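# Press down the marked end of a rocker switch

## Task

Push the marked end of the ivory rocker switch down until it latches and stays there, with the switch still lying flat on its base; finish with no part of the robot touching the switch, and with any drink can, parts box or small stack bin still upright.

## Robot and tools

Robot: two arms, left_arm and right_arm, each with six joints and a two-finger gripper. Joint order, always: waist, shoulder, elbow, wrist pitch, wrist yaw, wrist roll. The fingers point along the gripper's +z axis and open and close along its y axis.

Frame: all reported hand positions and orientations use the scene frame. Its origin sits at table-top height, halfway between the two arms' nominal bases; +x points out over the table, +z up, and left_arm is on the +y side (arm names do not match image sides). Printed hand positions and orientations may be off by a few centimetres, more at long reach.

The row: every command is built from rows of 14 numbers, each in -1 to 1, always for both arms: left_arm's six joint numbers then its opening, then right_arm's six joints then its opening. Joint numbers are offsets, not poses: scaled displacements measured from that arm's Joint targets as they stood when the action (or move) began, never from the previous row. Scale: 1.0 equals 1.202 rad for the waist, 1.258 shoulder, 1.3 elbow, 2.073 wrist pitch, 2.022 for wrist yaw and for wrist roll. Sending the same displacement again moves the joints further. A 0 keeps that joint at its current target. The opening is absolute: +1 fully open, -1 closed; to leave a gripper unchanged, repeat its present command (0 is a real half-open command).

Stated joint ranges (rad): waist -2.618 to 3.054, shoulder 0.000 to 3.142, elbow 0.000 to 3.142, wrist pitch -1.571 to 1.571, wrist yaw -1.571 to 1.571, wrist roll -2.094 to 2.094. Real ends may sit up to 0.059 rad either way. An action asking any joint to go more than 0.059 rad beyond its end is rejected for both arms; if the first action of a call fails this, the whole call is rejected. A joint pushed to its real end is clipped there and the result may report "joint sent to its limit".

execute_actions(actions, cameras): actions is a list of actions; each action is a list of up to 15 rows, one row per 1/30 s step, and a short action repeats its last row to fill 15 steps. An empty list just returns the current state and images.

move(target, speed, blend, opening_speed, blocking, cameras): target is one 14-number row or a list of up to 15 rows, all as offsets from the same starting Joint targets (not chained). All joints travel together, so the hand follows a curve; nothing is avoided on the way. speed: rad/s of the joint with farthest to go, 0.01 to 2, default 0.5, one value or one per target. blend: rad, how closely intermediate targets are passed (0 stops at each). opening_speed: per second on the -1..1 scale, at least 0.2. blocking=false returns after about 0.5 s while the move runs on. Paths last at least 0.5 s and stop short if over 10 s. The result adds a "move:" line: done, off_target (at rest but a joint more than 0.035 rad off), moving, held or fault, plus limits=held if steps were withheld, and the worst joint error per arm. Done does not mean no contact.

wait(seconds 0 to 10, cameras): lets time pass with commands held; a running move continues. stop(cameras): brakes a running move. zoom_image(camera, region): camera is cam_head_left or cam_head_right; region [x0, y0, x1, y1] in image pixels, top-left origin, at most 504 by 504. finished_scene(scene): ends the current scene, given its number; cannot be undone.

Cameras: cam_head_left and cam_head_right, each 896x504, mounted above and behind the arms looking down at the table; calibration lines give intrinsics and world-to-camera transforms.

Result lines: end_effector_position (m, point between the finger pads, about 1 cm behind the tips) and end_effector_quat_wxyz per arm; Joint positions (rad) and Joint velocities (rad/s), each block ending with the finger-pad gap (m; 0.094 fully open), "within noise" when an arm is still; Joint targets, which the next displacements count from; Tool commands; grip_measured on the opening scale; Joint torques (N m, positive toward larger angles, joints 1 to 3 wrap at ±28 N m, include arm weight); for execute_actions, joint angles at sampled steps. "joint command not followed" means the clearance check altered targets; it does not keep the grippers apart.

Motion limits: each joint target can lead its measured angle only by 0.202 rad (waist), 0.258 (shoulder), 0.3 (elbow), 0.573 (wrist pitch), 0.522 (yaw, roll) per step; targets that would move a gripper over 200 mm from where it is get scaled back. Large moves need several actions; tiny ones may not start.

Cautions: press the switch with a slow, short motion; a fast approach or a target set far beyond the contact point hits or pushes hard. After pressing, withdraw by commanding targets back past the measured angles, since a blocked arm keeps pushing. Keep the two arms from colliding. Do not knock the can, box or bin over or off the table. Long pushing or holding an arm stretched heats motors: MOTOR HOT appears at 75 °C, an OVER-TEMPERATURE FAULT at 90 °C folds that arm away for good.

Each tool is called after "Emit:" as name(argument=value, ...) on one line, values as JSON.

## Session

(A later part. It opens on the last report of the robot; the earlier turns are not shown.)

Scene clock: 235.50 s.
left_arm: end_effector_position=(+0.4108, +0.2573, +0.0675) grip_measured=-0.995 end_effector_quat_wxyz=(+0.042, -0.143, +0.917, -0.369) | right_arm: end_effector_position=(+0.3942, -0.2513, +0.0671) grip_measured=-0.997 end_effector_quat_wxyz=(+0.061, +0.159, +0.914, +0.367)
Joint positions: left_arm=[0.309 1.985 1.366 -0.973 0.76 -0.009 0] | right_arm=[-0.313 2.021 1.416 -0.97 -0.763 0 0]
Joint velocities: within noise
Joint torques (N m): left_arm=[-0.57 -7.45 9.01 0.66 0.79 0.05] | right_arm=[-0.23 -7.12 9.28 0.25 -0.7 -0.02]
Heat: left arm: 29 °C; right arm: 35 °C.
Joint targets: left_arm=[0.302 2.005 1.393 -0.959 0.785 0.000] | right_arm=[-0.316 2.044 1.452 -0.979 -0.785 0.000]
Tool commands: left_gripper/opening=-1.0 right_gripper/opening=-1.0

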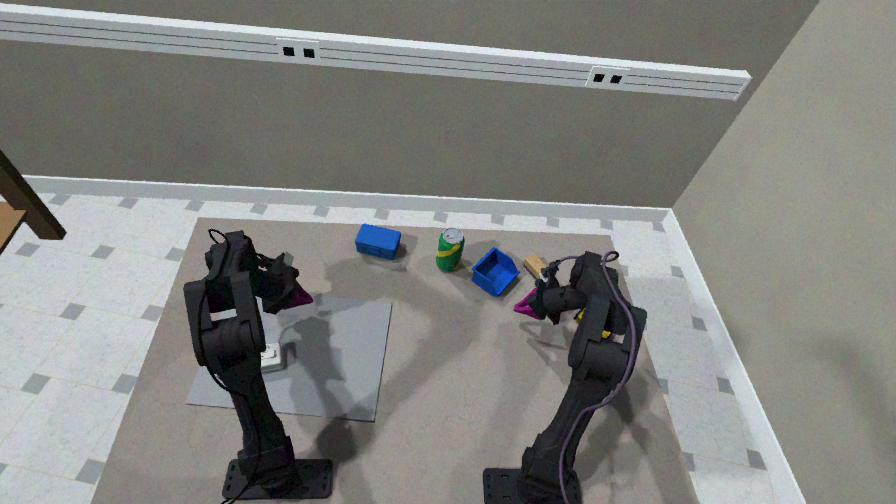

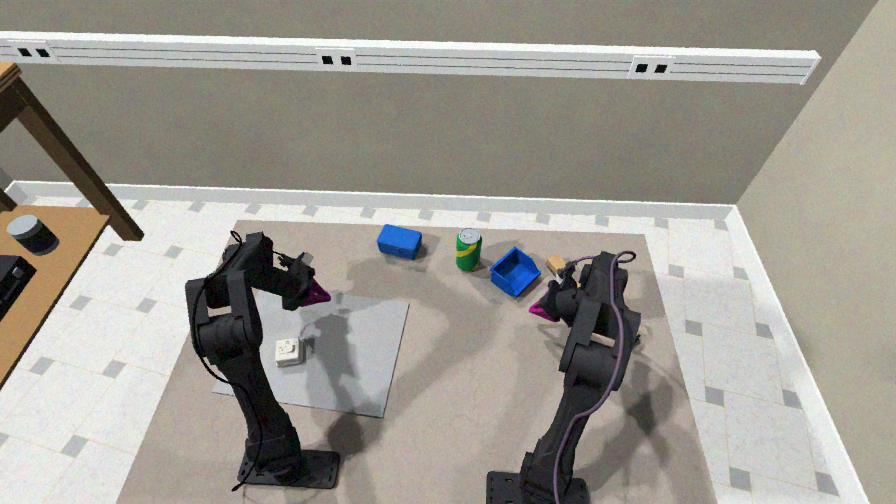

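Emit:
move(target=[0, 0, 0, 0, 0, 0, -1, 0.4754, -0.0563, 0.1085, -0.1886, 0.3882, 0, -1], speed=0.5)

Scene clock: 252.57 s.
left_arm: end_effector_position=(+0.4108, +0.2573, +0.0675) grip_measured=-0.995 end_effector_quat_wxyz=(+0.042, -0.143, +0.917, -0.369) | right_arm: end_effector_position=(+0.3158, -0.1683, +0.0639) grip_measured=-0.997 end_effector_quat_wxyz=(-0.119, -0.112, +0.986, -0.008)
Joint positions: left_arm=[0.309 1.985 1.366 -0.973 0.76 -0.009 0] | right_arm=[0.259 2.011 1.562 -1.361 -0.012 0.001 0]
Joint velocities: within noise
Joint torques (N m): left_arm=[-0.51 -7.5 9.06 0.62 0.74 0.08] | right_arm=[-0.27 -11.23 8.64 -0.26 0.13 -0.02]
Heat: left arm: 29 °C; right arm: 34 °C.
Joint targets: left_arm=[0.302 2.005 1.393 -0.959 0.785 0.000] | right_arm=[0.256 1.973 1.593 -1.370 0.000 0.000]
move: off_target (right_arm); right_arm: the shoulder is farthest, 0.037 rad from its target

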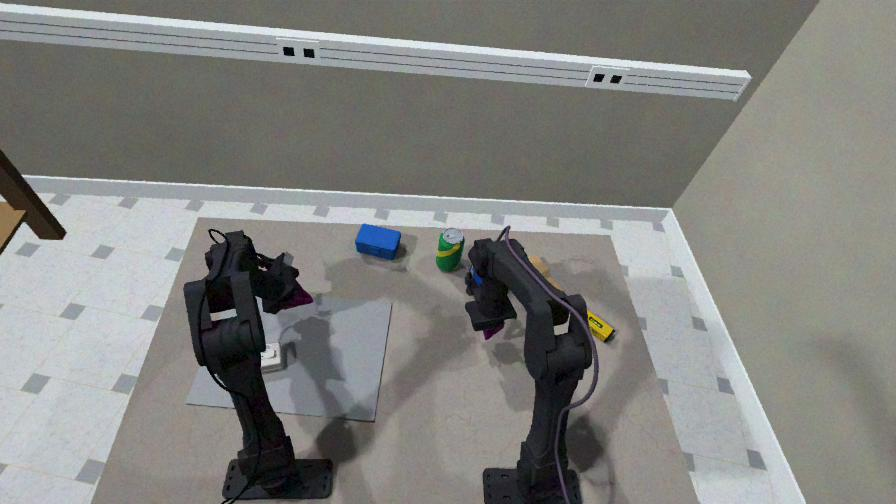

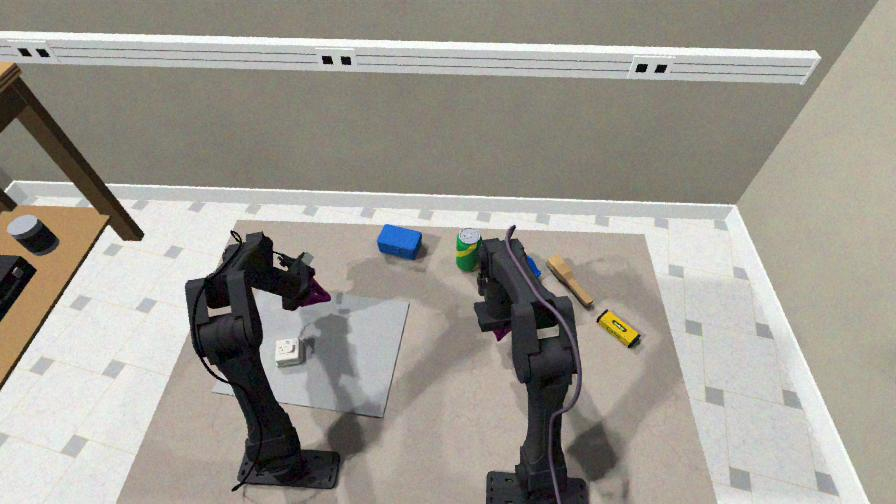

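Emit:
zoom_image(camera="cam_head_left", region=[450, 290, 530, 350])

Emit:
zoom_image(camera="cam_head_right", region=[460, 290, 540, 350])

Scaled by 6.300 from the camera's 896x504 image, which has a finer 1280x720 frame.

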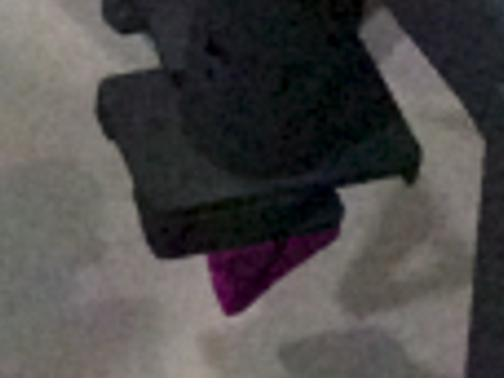

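Scaled by 6.300 from the camera's 896x504 image, which has a finer 1280x720 frame.

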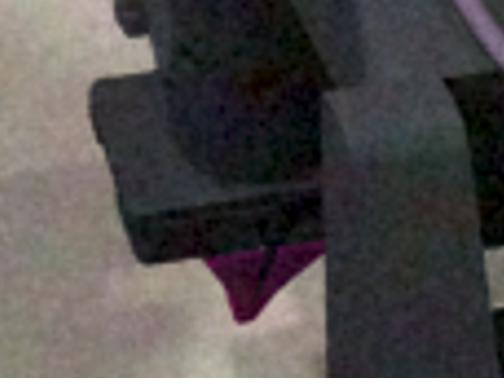

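Emit:
zoom_image(camera="cam_head_right", region=[260, 330, 324, 378])

Emit:
zoom_image(camera="cam_head_left", region=[240, 335, 304, 383])

Scaled by 7.875 from the camera's 896x504 image, which has a finer 1280x720 frame.

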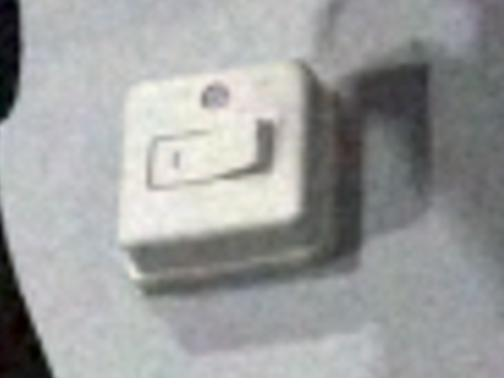

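Scaled by 7.875 from the camera's 896x504 image, which has a finer 1280x720 frame.

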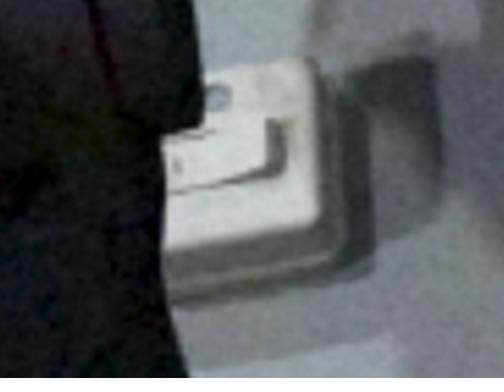

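Emit:
move(target=[-0.0612, -0.2149, -0.0835, -0.1644, -0.3882, 0, -1, 0, 0, 0, 0, 0, 0, -1], speed=0.8, cameras=["cam_head_right"])

Emit:
zoom_image(camera="cam_head_right", region=[260, 320, 324, 368])

Scene clock: 268.67 s.
left_arm: end_effector_position=(+0.2973, +0.3289, +0.0746) grip_measured=-0.995 end_effector_quat_wxyz=(-0.097, -0.113, +0.989, -0.015) | right_arm: end_effector_position=(+0.3156, -0.1684, +0.0640) grip_measured=-0.997 end_effector_quat_wxyz=(-0.119, -0.112, +0.986, -0.008)
Joint positions: left_arm=[0.235 1.77 1.293 -1.29 0.011 -0.009 0] | right_arm=[0.259 2.011 1.562 -1.361 -0.012 0.001 0]
Joint velocities: within noise
Joint torques (N m): left_arm=[-0.5 -10.07 5.53 0.07 -0.1 0.08] | right_arm=[-0.27 -11.23 8.64 -0.25 0.12 -0.02]
Heat: left arm: 30 °C; right arm: 34 °C.
Joint targets: left_arm=[0.229 1.735 1.284 -1.300 0.000 0.000] | right_arm=[0.256 1.973 1.593 -1.370 0.000 0.000]
move: off_target (right_arm); right_arm: the shoulder is farthest, 0.038 rad from its target
Images, in order (width x height): cam_head_right 896x504.

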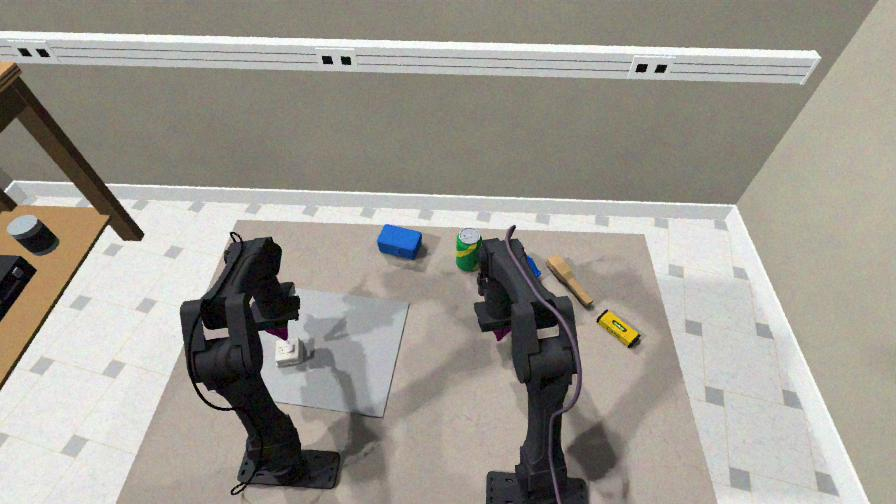

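Scaled by 7.875 from the camera's 896x504 image, which has a finer 1280x720 frame.

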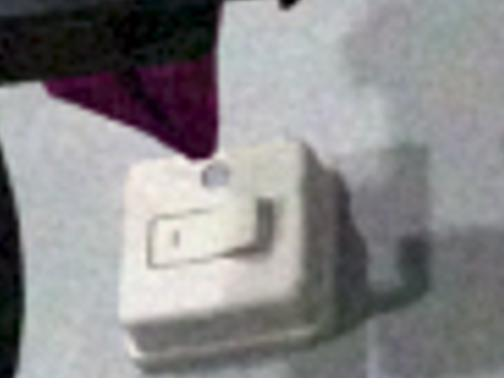

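Emit:
move(target=[0, 0.0192, -0.0415, 0.0379, 0, 0, -1, 0, 0, 0, 0, 0, 0, -1], speed=0.2, cameras=["cam_head_right"])

Emit:
zoom_image(camera="cam_head_right", region=[260, 320, 324, 368])

Scene clock: 274.00 s.
left_arm: end_effector_position=(+0.2934, +0.3282, +0.0610) grip_measured=-0.995 end_effector_quat_wxyz=(-0.098, -0.113, +0.989, -0.015) | right_arm: end_effector_position=(+0.3155, -0.1684, +0.0640) grip_measured=-0.997 end_effector_quat_wxyz=(-0.120, -0.112, +0.986, -0.008)
Joint positions: left_arm=[0.235 1.77 1.237 -1.235 0.01 -0.009 0] | right_arm=[0.259 2.011 1.562 -1.362 -0.012 0.001 0]
Joint velocities: within noise
Joint torques (N m): left_arm=[-0.57 -7.66 5.46 0.29 -0.1 0.07] | right_arm=[-0.27 -11.25 8.64 -0.24 0.13 -0.02]
Heat: left arm: 29 °C; right arm: 34 °C.
Joint targets: left_arm=[0.229 1.759 1.230 -1.221 0.000 0.000] | right_arm=[0.256 1.973 1.593 -1.370 0.000 0.000]
move: off_target (right_arm); right_arm: the shoulder is farthest, 0.038 rad from its target
Images, in order (width x height): cam_head_right 896x504.

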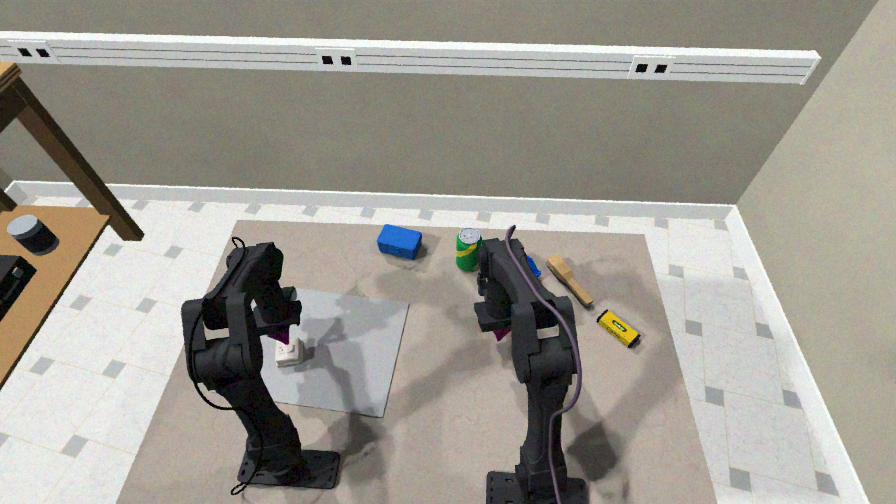

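Scaled by 7.875 from the camera's 896x504 image, which has a finer 1280x720 frame.

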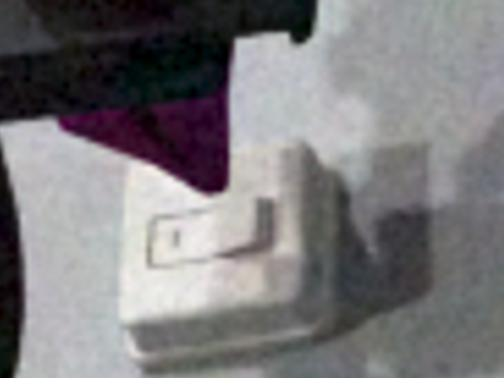

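Emit:
move(target=[[-0.01, 0.0096, -0.0208, 0.0189, 0, 0, -1, 0, 0, 0, 0, 0, 0, -1], [-0.01, 0.0366, -0.0789, 0.0720, 0, 0, -1, 0, 0, 0, 0, 0, 0, -1], [-0.01, -0.0289, 0.0623, -0.0568, 0, 0, -1, 0, 0, 0, 0, 0, 0, -1]], speed=[0.2, 0.06, 0.3], cameras=["cam_head_right"])

Emit:
zoom_image(camera="cam_head_right", region=[260, 320, 324, 368])

Scene clock: 281.37 s.
left_arm: end_effector_position=(+0.2884, +0.3233, +0.0789) grip_measured=-0.995 end_effector_quat_wxyz=(-0.112, -0.106, +0.988, -0.016) | right_arm: end_effector_position=(+0.3155, -0.1684, +0.0640) grip_measured=-0.997 end_effector_quat_wxyz=(-0.120, -0.112, +0.986, -0.008)
Joint positions: left_arm=[0.221 1.758 1.289 -1.329 0.01 -0.009 0] | right_arm=[0.259 2.011 1.562 -1.362 -0.012 0.001 0]
Joint velocities: within noise
Joint torques (N m): left_arm=[-0.38 -9.74 8.36 -0.05 -0.1 0.05] | right_arm=[-0.27 -11.23 8.62 -0.24 0.12 -0.02]
Heat: left arm: 29 °C; right arm: 34 °C.
Joint targets: left_arm=[0.217 1.723 1.311 -1.339 0.000 0.000] | right_arm=[0.256 1.973 1.593 -1.370 0.000 0.000]
move: off_target (right_arm); right_arm: the shoulder is farthest, 0.038 rad from its target
Images, in order (width x height): cam_head_right 896x504.

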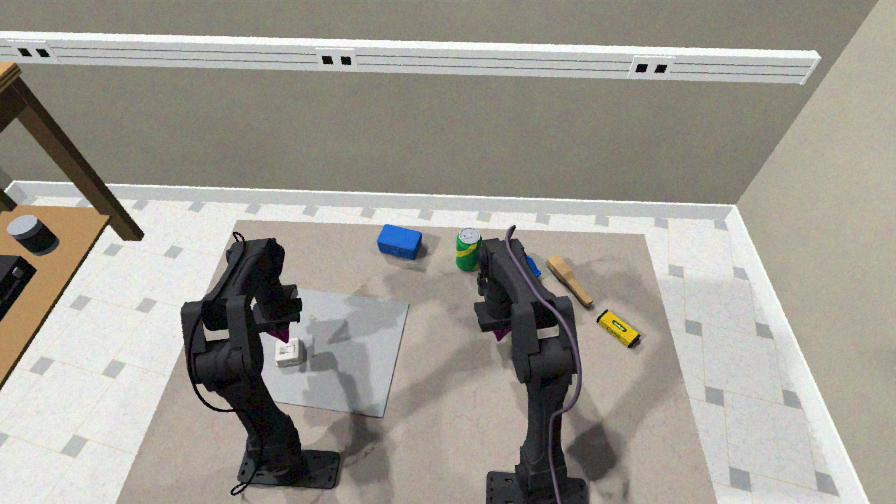

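Scaled by 7.875 from the camera's 896x504 image, which has a finer 1280x720 frame.

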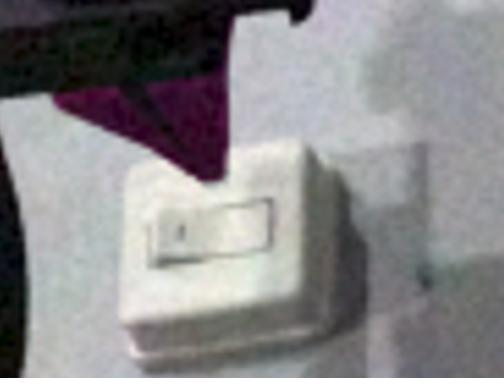

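Emit:
move(target=[[0, -0.4952, -0.3162, 0.3565, 0, 0, -1, 0, -0.694, -0.533, 0.3715, 0, 0, -1], [-0.1805, -0.4952, -0.5469, 0.9354, 0, 0, -1, -0.213, -0.694, -0.7638, 0.950, 0, 0, -1]], speed=1.0, blend=0.2, cameras=[])

Scene clock: 299.20 s.
left_arm: end_effector_position=(+0.4312, +0.2665, +0.3054) grip_measured=-0.995 end_effector_quat_wxyz=(+0.731, +0.004, +0.683, -0.010) | right_arm: end_effector_position=(+0.4008, -0.2518, +0.3162) grip_measured=-0.997 end_effector_quat_wxyz=(+0.740, +0.006, +0.672, -0.006)
Joint positions: left_arm=[0.005 1.122 0.609 0.581 0.008 -0.009 0] | right_arm=[0.003 1.118 0.623 0.591 -0.01 0.001 0]
Joint velocities: within noise
Joint torques (N m): left_arm=[-0.38 -4.77 7.51 2.34 -0.08 0.08] | right_arm=[-0.36 -3.82 6.01 2.16 0.1 -0.03]
Heat: left arm: 28 °C; right arm: 34 °C.
Joint targets: left_arm=[-0.001 1.100 0.600 0.600 0.000 0.000] | right_arm=[-0.001 1.100 0.600 0.600 0.000 0.000]
move: done
No camera images: "cameras" was empty.

Emit:
move(target=[0, 0.3577, -0.1846, 0.1399, 0, 0, 1, 0, 0.3577, -0.1846, 0.1399, 0, 0, 1], speed=0.8, opening_speed=2.0)

Emit:
zoom_image(camera="cam_head_right", region=[260, 320, 324, 368])

Scene clock: 304.33 s.
left_arm: end_effector_position=(+0.4320, +0.2665, +0.1022) grip_measured=+0.999 end_effector_quat_wxyz=(+0.589, +0.004, +0.808, -0.009) | right_arm: end_effector_position=(+0.4057, -0.2519, +0.1084) grip_measured=+0.997 end_effector_quat_wxyz=(+0.597, +0.008, +0.803, -0.004)
Joint positions: left_arm=[0.005 1.542 0.36 0.87 0.008 -0.009 0.094] | right_arm=[0.003 1.543 0.371 0.88 -0.01 0.001 0.094]
Joint velocities: within noise
Joint torques (N m): left_arm=[-0.53 -4.07 6.02 2.4 -0.09 0.04] | right_arm=[-0.38 -3.79 4.89 2.2 0.1 -0.03]
Heat: left arm: 28 °C; right arm: 34 °C.
Joint targets: left_arm=[-0.001 1.550 0.360 0.890 0.000 0.000] | right_arm=[-0.001 1.550 0.360 0.890 0.000 0.000]
move: done

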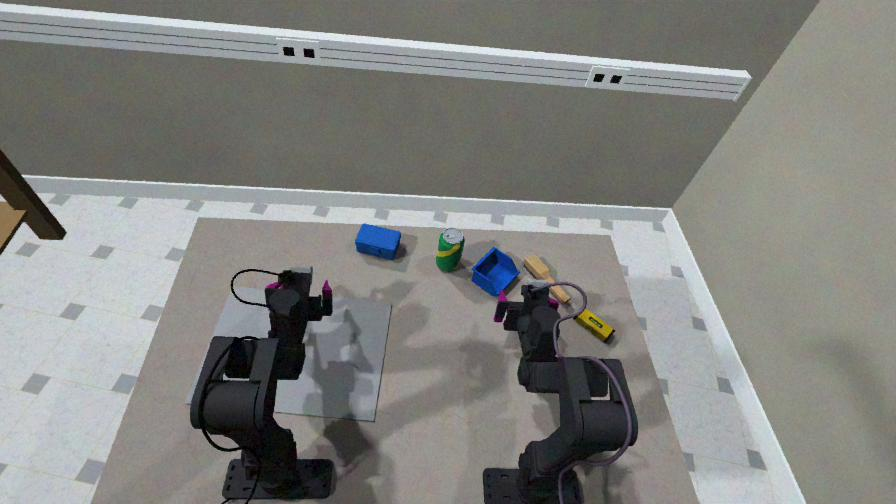

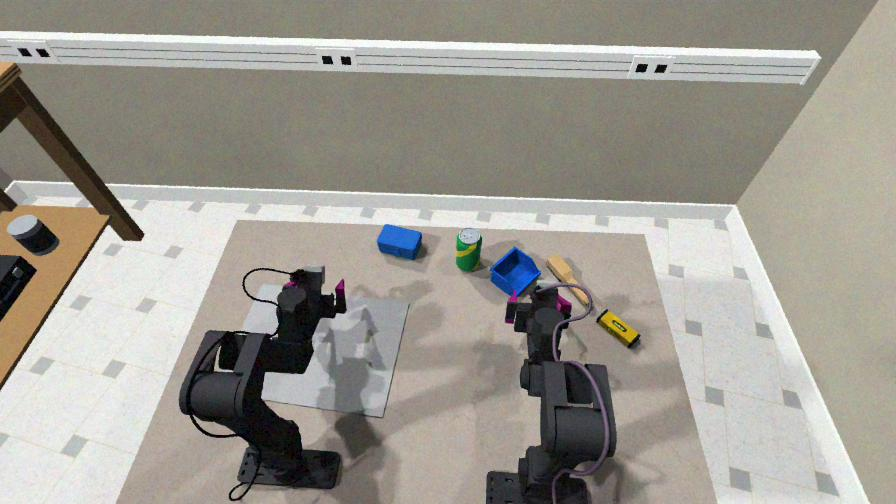

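Scaled by 7.875 from the camera's 896x504 image, which has a finer 1280x720 frame.

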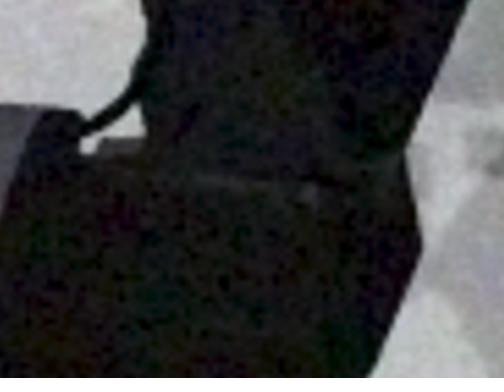

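Emit:
move(target=[[0, -0.278, 0.185, -0.333, 0, 0, -1, 0, 0, 0, 0, 0, 0, 1], [0.583, -0.358, 0.415, -0.719, 0, 0, -1, 0, 0, 0, 0, 0, 0, 1]], speed=1.4, blend=0.3, opening_speed=2.0)

Emit:
zoom_image(camera="cam_head_right", region=[260, 320, 324, 368])

Emit:
zoom_image(camera="cam_head_left", region=[240, 325, 304, 373])

Scene clock: 308.60 s.
left_arm: end_effector_position=(+0.2855, +0.4746, +0.1688) grip_measured=-0.995 end_effector_quat_wxyz=(+0.336, -0.314, +0.880, +0.117) | right_arm: end_effector_position=(+0.4058, -0.2519, +0.1085) grip_measured=+0.997 end_effector_quat_wxyz=(+0.597, +0.008, +0.802, -0.004)
Joint positions: left_arm=[0.695 1.12 0.872 -0.595 0.001 -0.007 0] | right_arm=[0.003 1.543 0.371 0.88 -0.01 0.001 0.094]
Joint velocities: within noise
Joint torques (N m): left_arm=[0.38 -4.34 10.66 1.69 -0.01 0.05] | right_arm=[-0.36 -3.81 4.89 2.21 0.1 -0.03]
Heat: left arm: 28 °C; right arm: 35 °C.
Joint targets: left_arm=[0.700 1.099 0.900 -0.601 0.000 0.000] | right_arm=[-0.001 1.550 0.360 0.890 0.000 0.000]
move: done

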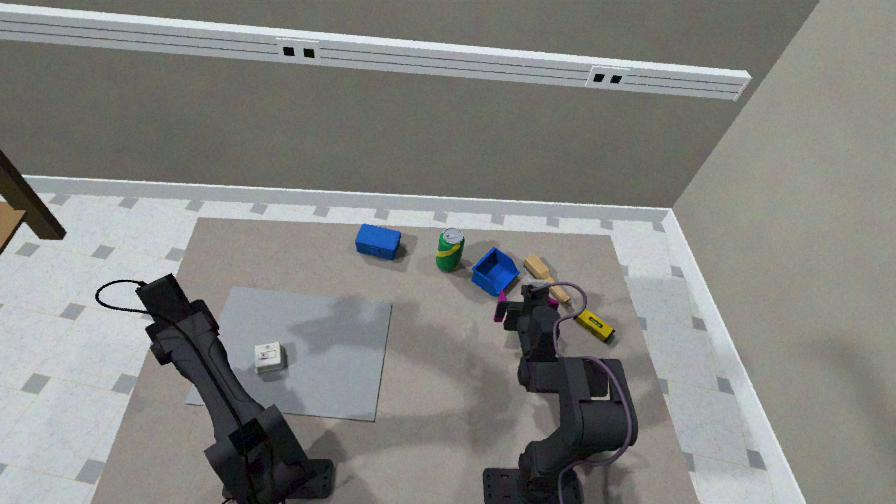

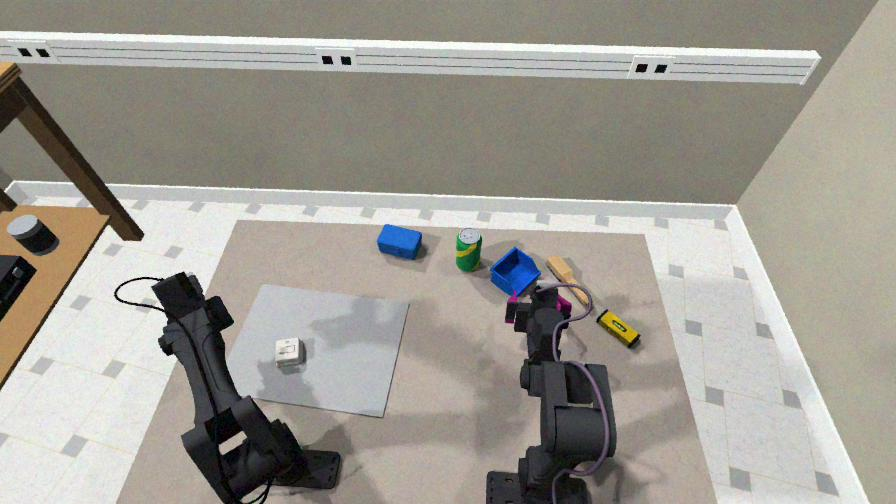

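Scaled by 7.875 from the camera's 896x504 image, which has a finer 1280x720 frame.

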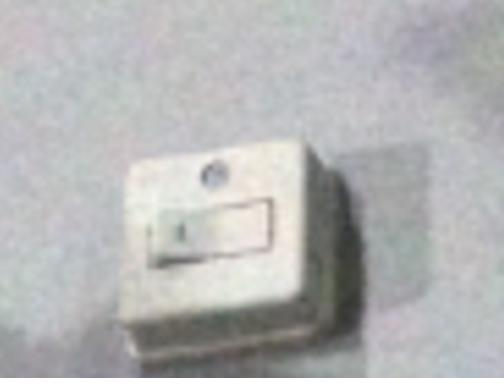

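Scaled by 7.875 from the camera's 896x504 image, which has a finer 1280x720 frame.

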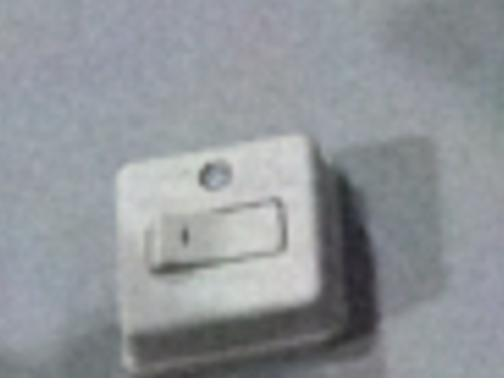

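Emit:
move(target=[[-0.3186, 0.5025, 0.3089, -0.3472, 0, 0, -1, 0, 0, 0, 0, 0, 0, 1], [-0.3186, 0.5217, 0.2674, -0.3093, 0, 0, -1, 0, 0, 0, 0, 0, 0, 1]], speed=[1.2, 0.4], cameras=["cam_head_right"])

Emit:
zoom_image(camera="cam_head_right", region=[260, 320, 324, 368])

Scene clock: 314.40 s.
left_arm: end_effector_position=(+0.2886, +0.3522, +0.0724) grip_measured=-0.995 end_effector_quat_wxyz=(-0.085, -0.154, +0.984, -0.012) | right_arm: end_effector_position=(+0.4058, -0.2519, +0.1086) grip_measured=+0.997 end_effector_quat_wxyz=(+0.597, +0.008, +0.802, -0.004)
Joint positions: left_arm=[0.32 1.74 1.253 -1.256 -0.001 -0.007 0] | right_arm=[0.003 1.543 0.371 0.881 -0.01 0.001 0.094]
Joint velocities: within noise
Joint torques (N m): left_arm=[-0.23 -5.48 5.78 0.32 0.01 0.05] | right_arm=[-0.36 -3.79 4.89 2.21 0.11 -0.03]
Heat: left arm: 29 °C; right arm: 35 °C.
Joint targets: left_arm=[0.317 1.756 1.248 -1.242 0.000 0.000] | right_arm=[-0.001 1.550 0.360 0.890 0.000 0.000]
move: done
Images, in order (width x height): cam_head_right 896x504.

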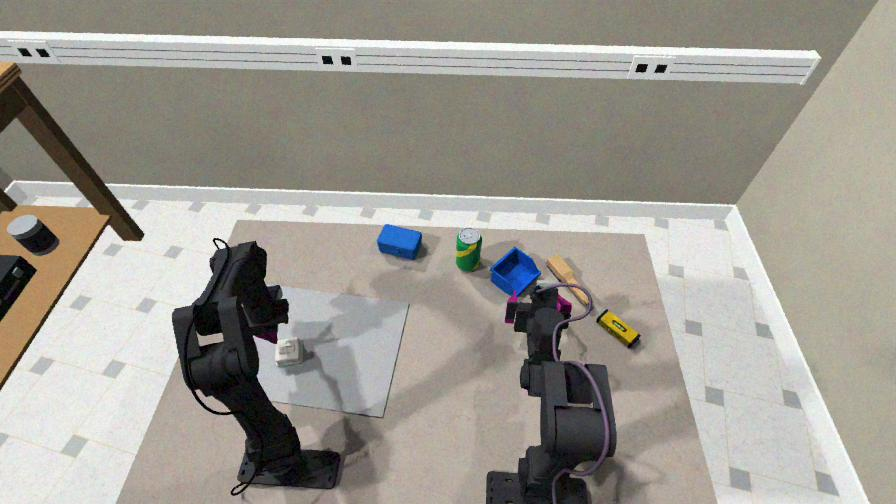

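Scaled by 7.875 from the camera's 896x504 image, which has a finer 1280x720 frame.

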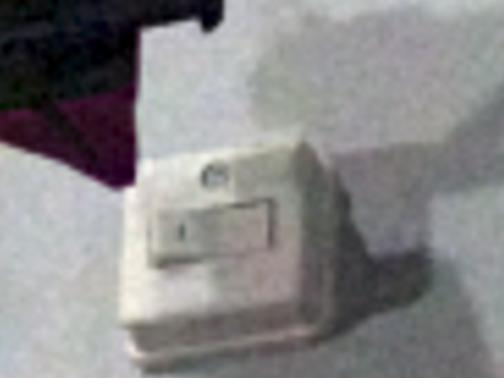

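Emit:
move(target=[[-0.0119, 0.0136, -0.0479, 0.0383, 0, 0, -1, 0, 0, 0, 0, 0, 0, 1], [-0.0119, 0.0349, -0.0935, 0.0798, 0, 0, -1, 0, 0, 0, 0, 0, 0, 1], [-0.0119, -0.0448, 0.0764, -0.0751, 0, 0, -1, 0, 0, 0, 0, 0, 0, 1]], speed=[0.3, 0.06, 0.4], cameras=["cam_head_right"])

Emit:
zoom_image(camera="cam_head_right", region=[260, 320, 324, 368])

Scene clock: 327.30 s.
left_arm: end_effector_position=(+0.2797, +0.3474, +0.0958) grip_measured=-0.995 end_effector_quat_wxyz=(-0.109, -0.148, +0.983, -0.013) | right_arm: end_effector_position=(+0.4058, -0.2519, +0.1086) grip_measured=+0.997 end_effector_quat_wxyz=(+0.597, +0.008, +0.802, -0.004)
Joint positions: left_arm=[0.309 1.73 1.326 -1.387 -0.005 -0.007 0] | right_arm=[0.003 1.543 0.371 0.881 -0.01 0.001 0.094]
Joint velocities: within noise
Joint torques (N m): left_arm=[-0.5 -9.07 8.27 0.01 0.04 0.03] | right_arm=[-0.38 -3.81 4.89 2.21 0.11 -0.03]
Heat: left arm: 28 °C; right arm: 36 °C.
Joint targets: left_arm=[0.303 1.699 1.347 -1.398 0.000 0.000] | right_arm=[-0.001 1.550 0.360 0.890 0.000 0.000]
move: done
Images, in order (width x height): cam_head_right 896x504.

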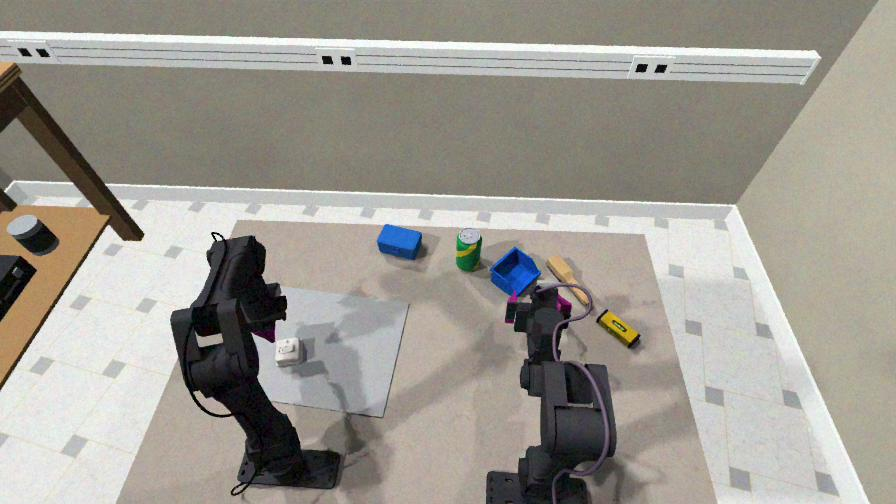

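Scaled by 7.875 from the camera's 896x504 image, which has a finer 1280x720 frame.

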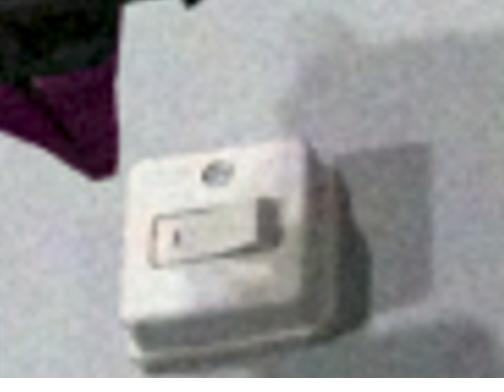

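Emit:
move(target=[[0, 0, 0, 0, 0, 0, -1, 0, -0.278, 0.185, -0.333, 0, 0, -1], [0, 0, 0, 0, 0, 0, -1, -0.583, -0.358, 0.415, -0.719, 0, 0, -1]], speed=1.4, blend=0.3, opening_speed=2.0, cameras=["cam_head_left"])

Scene clock: 332.87 s.
left_arm: end_effector_position=(+0.2795, +0.3473, +0.0959) grip_measured=-0.995 end_effector_quat_wxyz=(-0.109, -0.148, +0.983, -0.013) | right_arm: end_effector_position=(+0.2460, -0.4569, +0.1673) grip_measured=-0.997 end_effector_quat_wxyz=(+0.333, +0.332, +0.873, -0.125)
Joint positions: left_arm=[0.309 1.73 1.326 -1.388 -0.005 -0.007 0] | right_arm=[-0.698 1.117 0.864 -0.59 -0.003 0.001 0]
Joint velocities: within noise
Joint torques (N m): left_arm=[-0.54 -9.22 8.25 -0.02 0.08 0.04] | right_arm=[-0.34 -3.49 10.69 1.47 0.02 -0.03]
Heat: left arm: 28 °C; right arm: 36 °C.
Joint targets: left_arm=[0.303 1.699 1.347 -1.398 0.000 0.000] | right_arm=[-0.701 1.100 0.900 -0.601 0.000 0.000]
move: done
Images, in order (width x height): cam_head_left 896x504.

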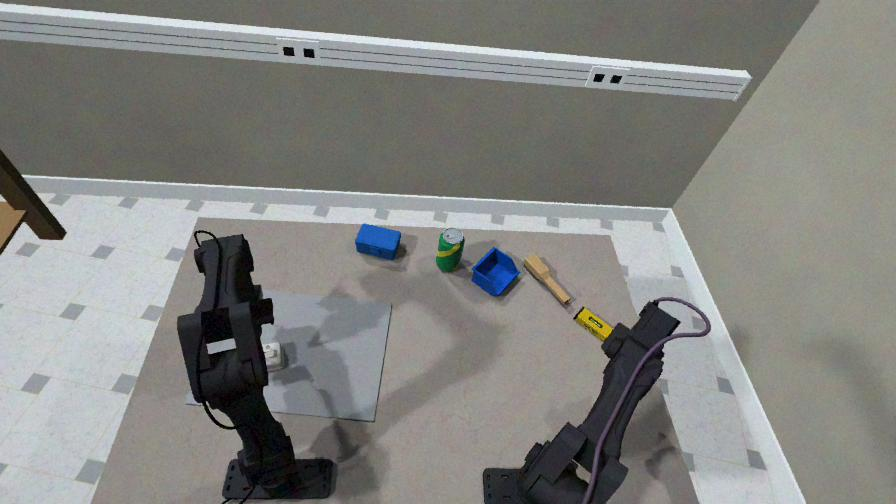

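Emit:
move(target=[[0, 0, 0, 0, 0, 0, -1, 0.8612, 0.6449, 0.4828, -0.3692, 0, 0, -1], [0, 0, 0, 0, 0, 0, -1, 0.8612, 0.6611, 0.4414, -0.3335, 0, 0, -1]], speed=[1.2, 0.4])

Emit:
zoom_image(camera="cam_head_left", region=[440, 310, 520, 370])

Emit:
zoom_image(camera="cam_head_right", region=[460, 310, 540, 370])

Scene clock: 336.97 s.
left_arm: end_effector_position=(+0.2795, +0.3473, +0.0959) grip_measured=-0.995 end_effector_quat_wxyz=(-0.109, -0.148, +0.983, -0.013) | right_arm: end_effector_position=(+0.3057, -0.1468, +0.0758) grip_measured=-0.997 end_effector_quat_wxyz=(-0.079, -0.153, +0.985, -0.011)
Joint positions: left_arm=[0.309 1.73 1.326 -1.388 -0.005 -0.007 0] | right_arm=[0.338 1.911 1.485 -1.305 -0.002 0.001 0]
Joint velocities: within noise
Joint torques (N m): left_arm=[-0.55 -9.18 8.27 0 0.07 0.05] | right_arm=[-0.39 -6.3 5.14 0.15 0.01 -0.02]
Heat: left arm: 29 °C; right arm: 36 °C.
Joint targets: left_arm=[0.303 1.699 1.347 -1.397 0.000 0.000] | right_arm=[0.334 1.932 1.474 -1.292 0.000 0.001]
move: done

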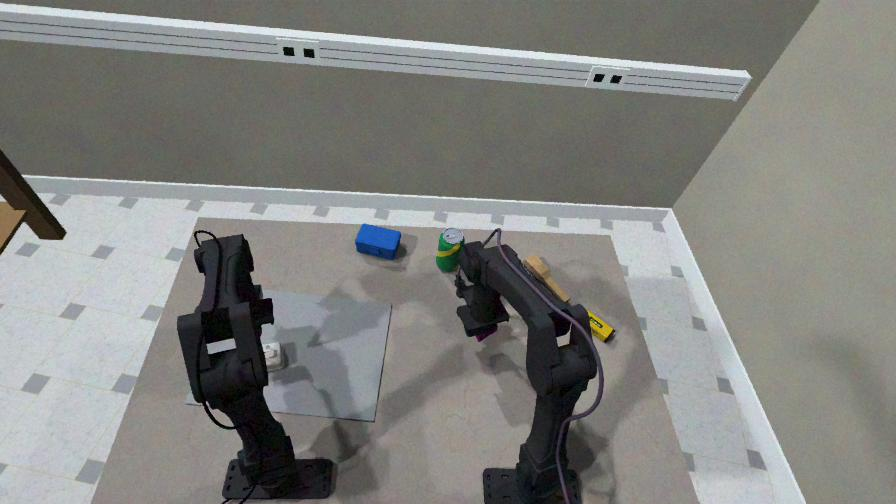

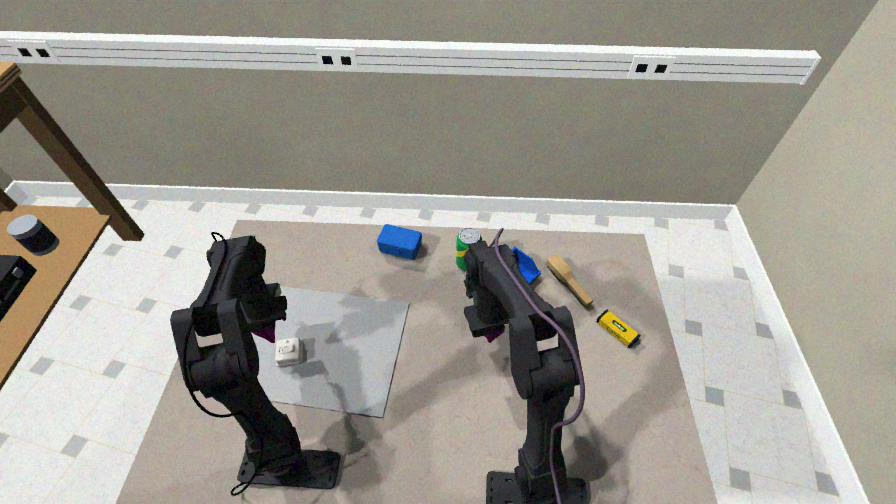

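Scaled by 6.300 from the camera's 896x504 image, which has a finer 1280x720 frame.

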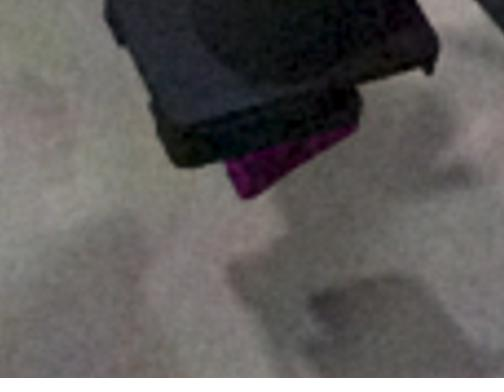

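Scaled by 6.300 from the camera's 896x504 image, which has a finer 1280x720 frame.

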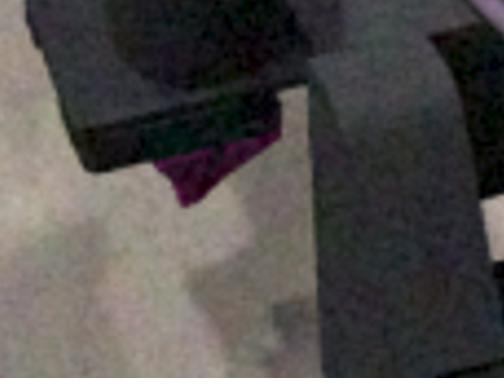

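Emit:
finished_scene(scene=1)

The scene is finished: the task was done.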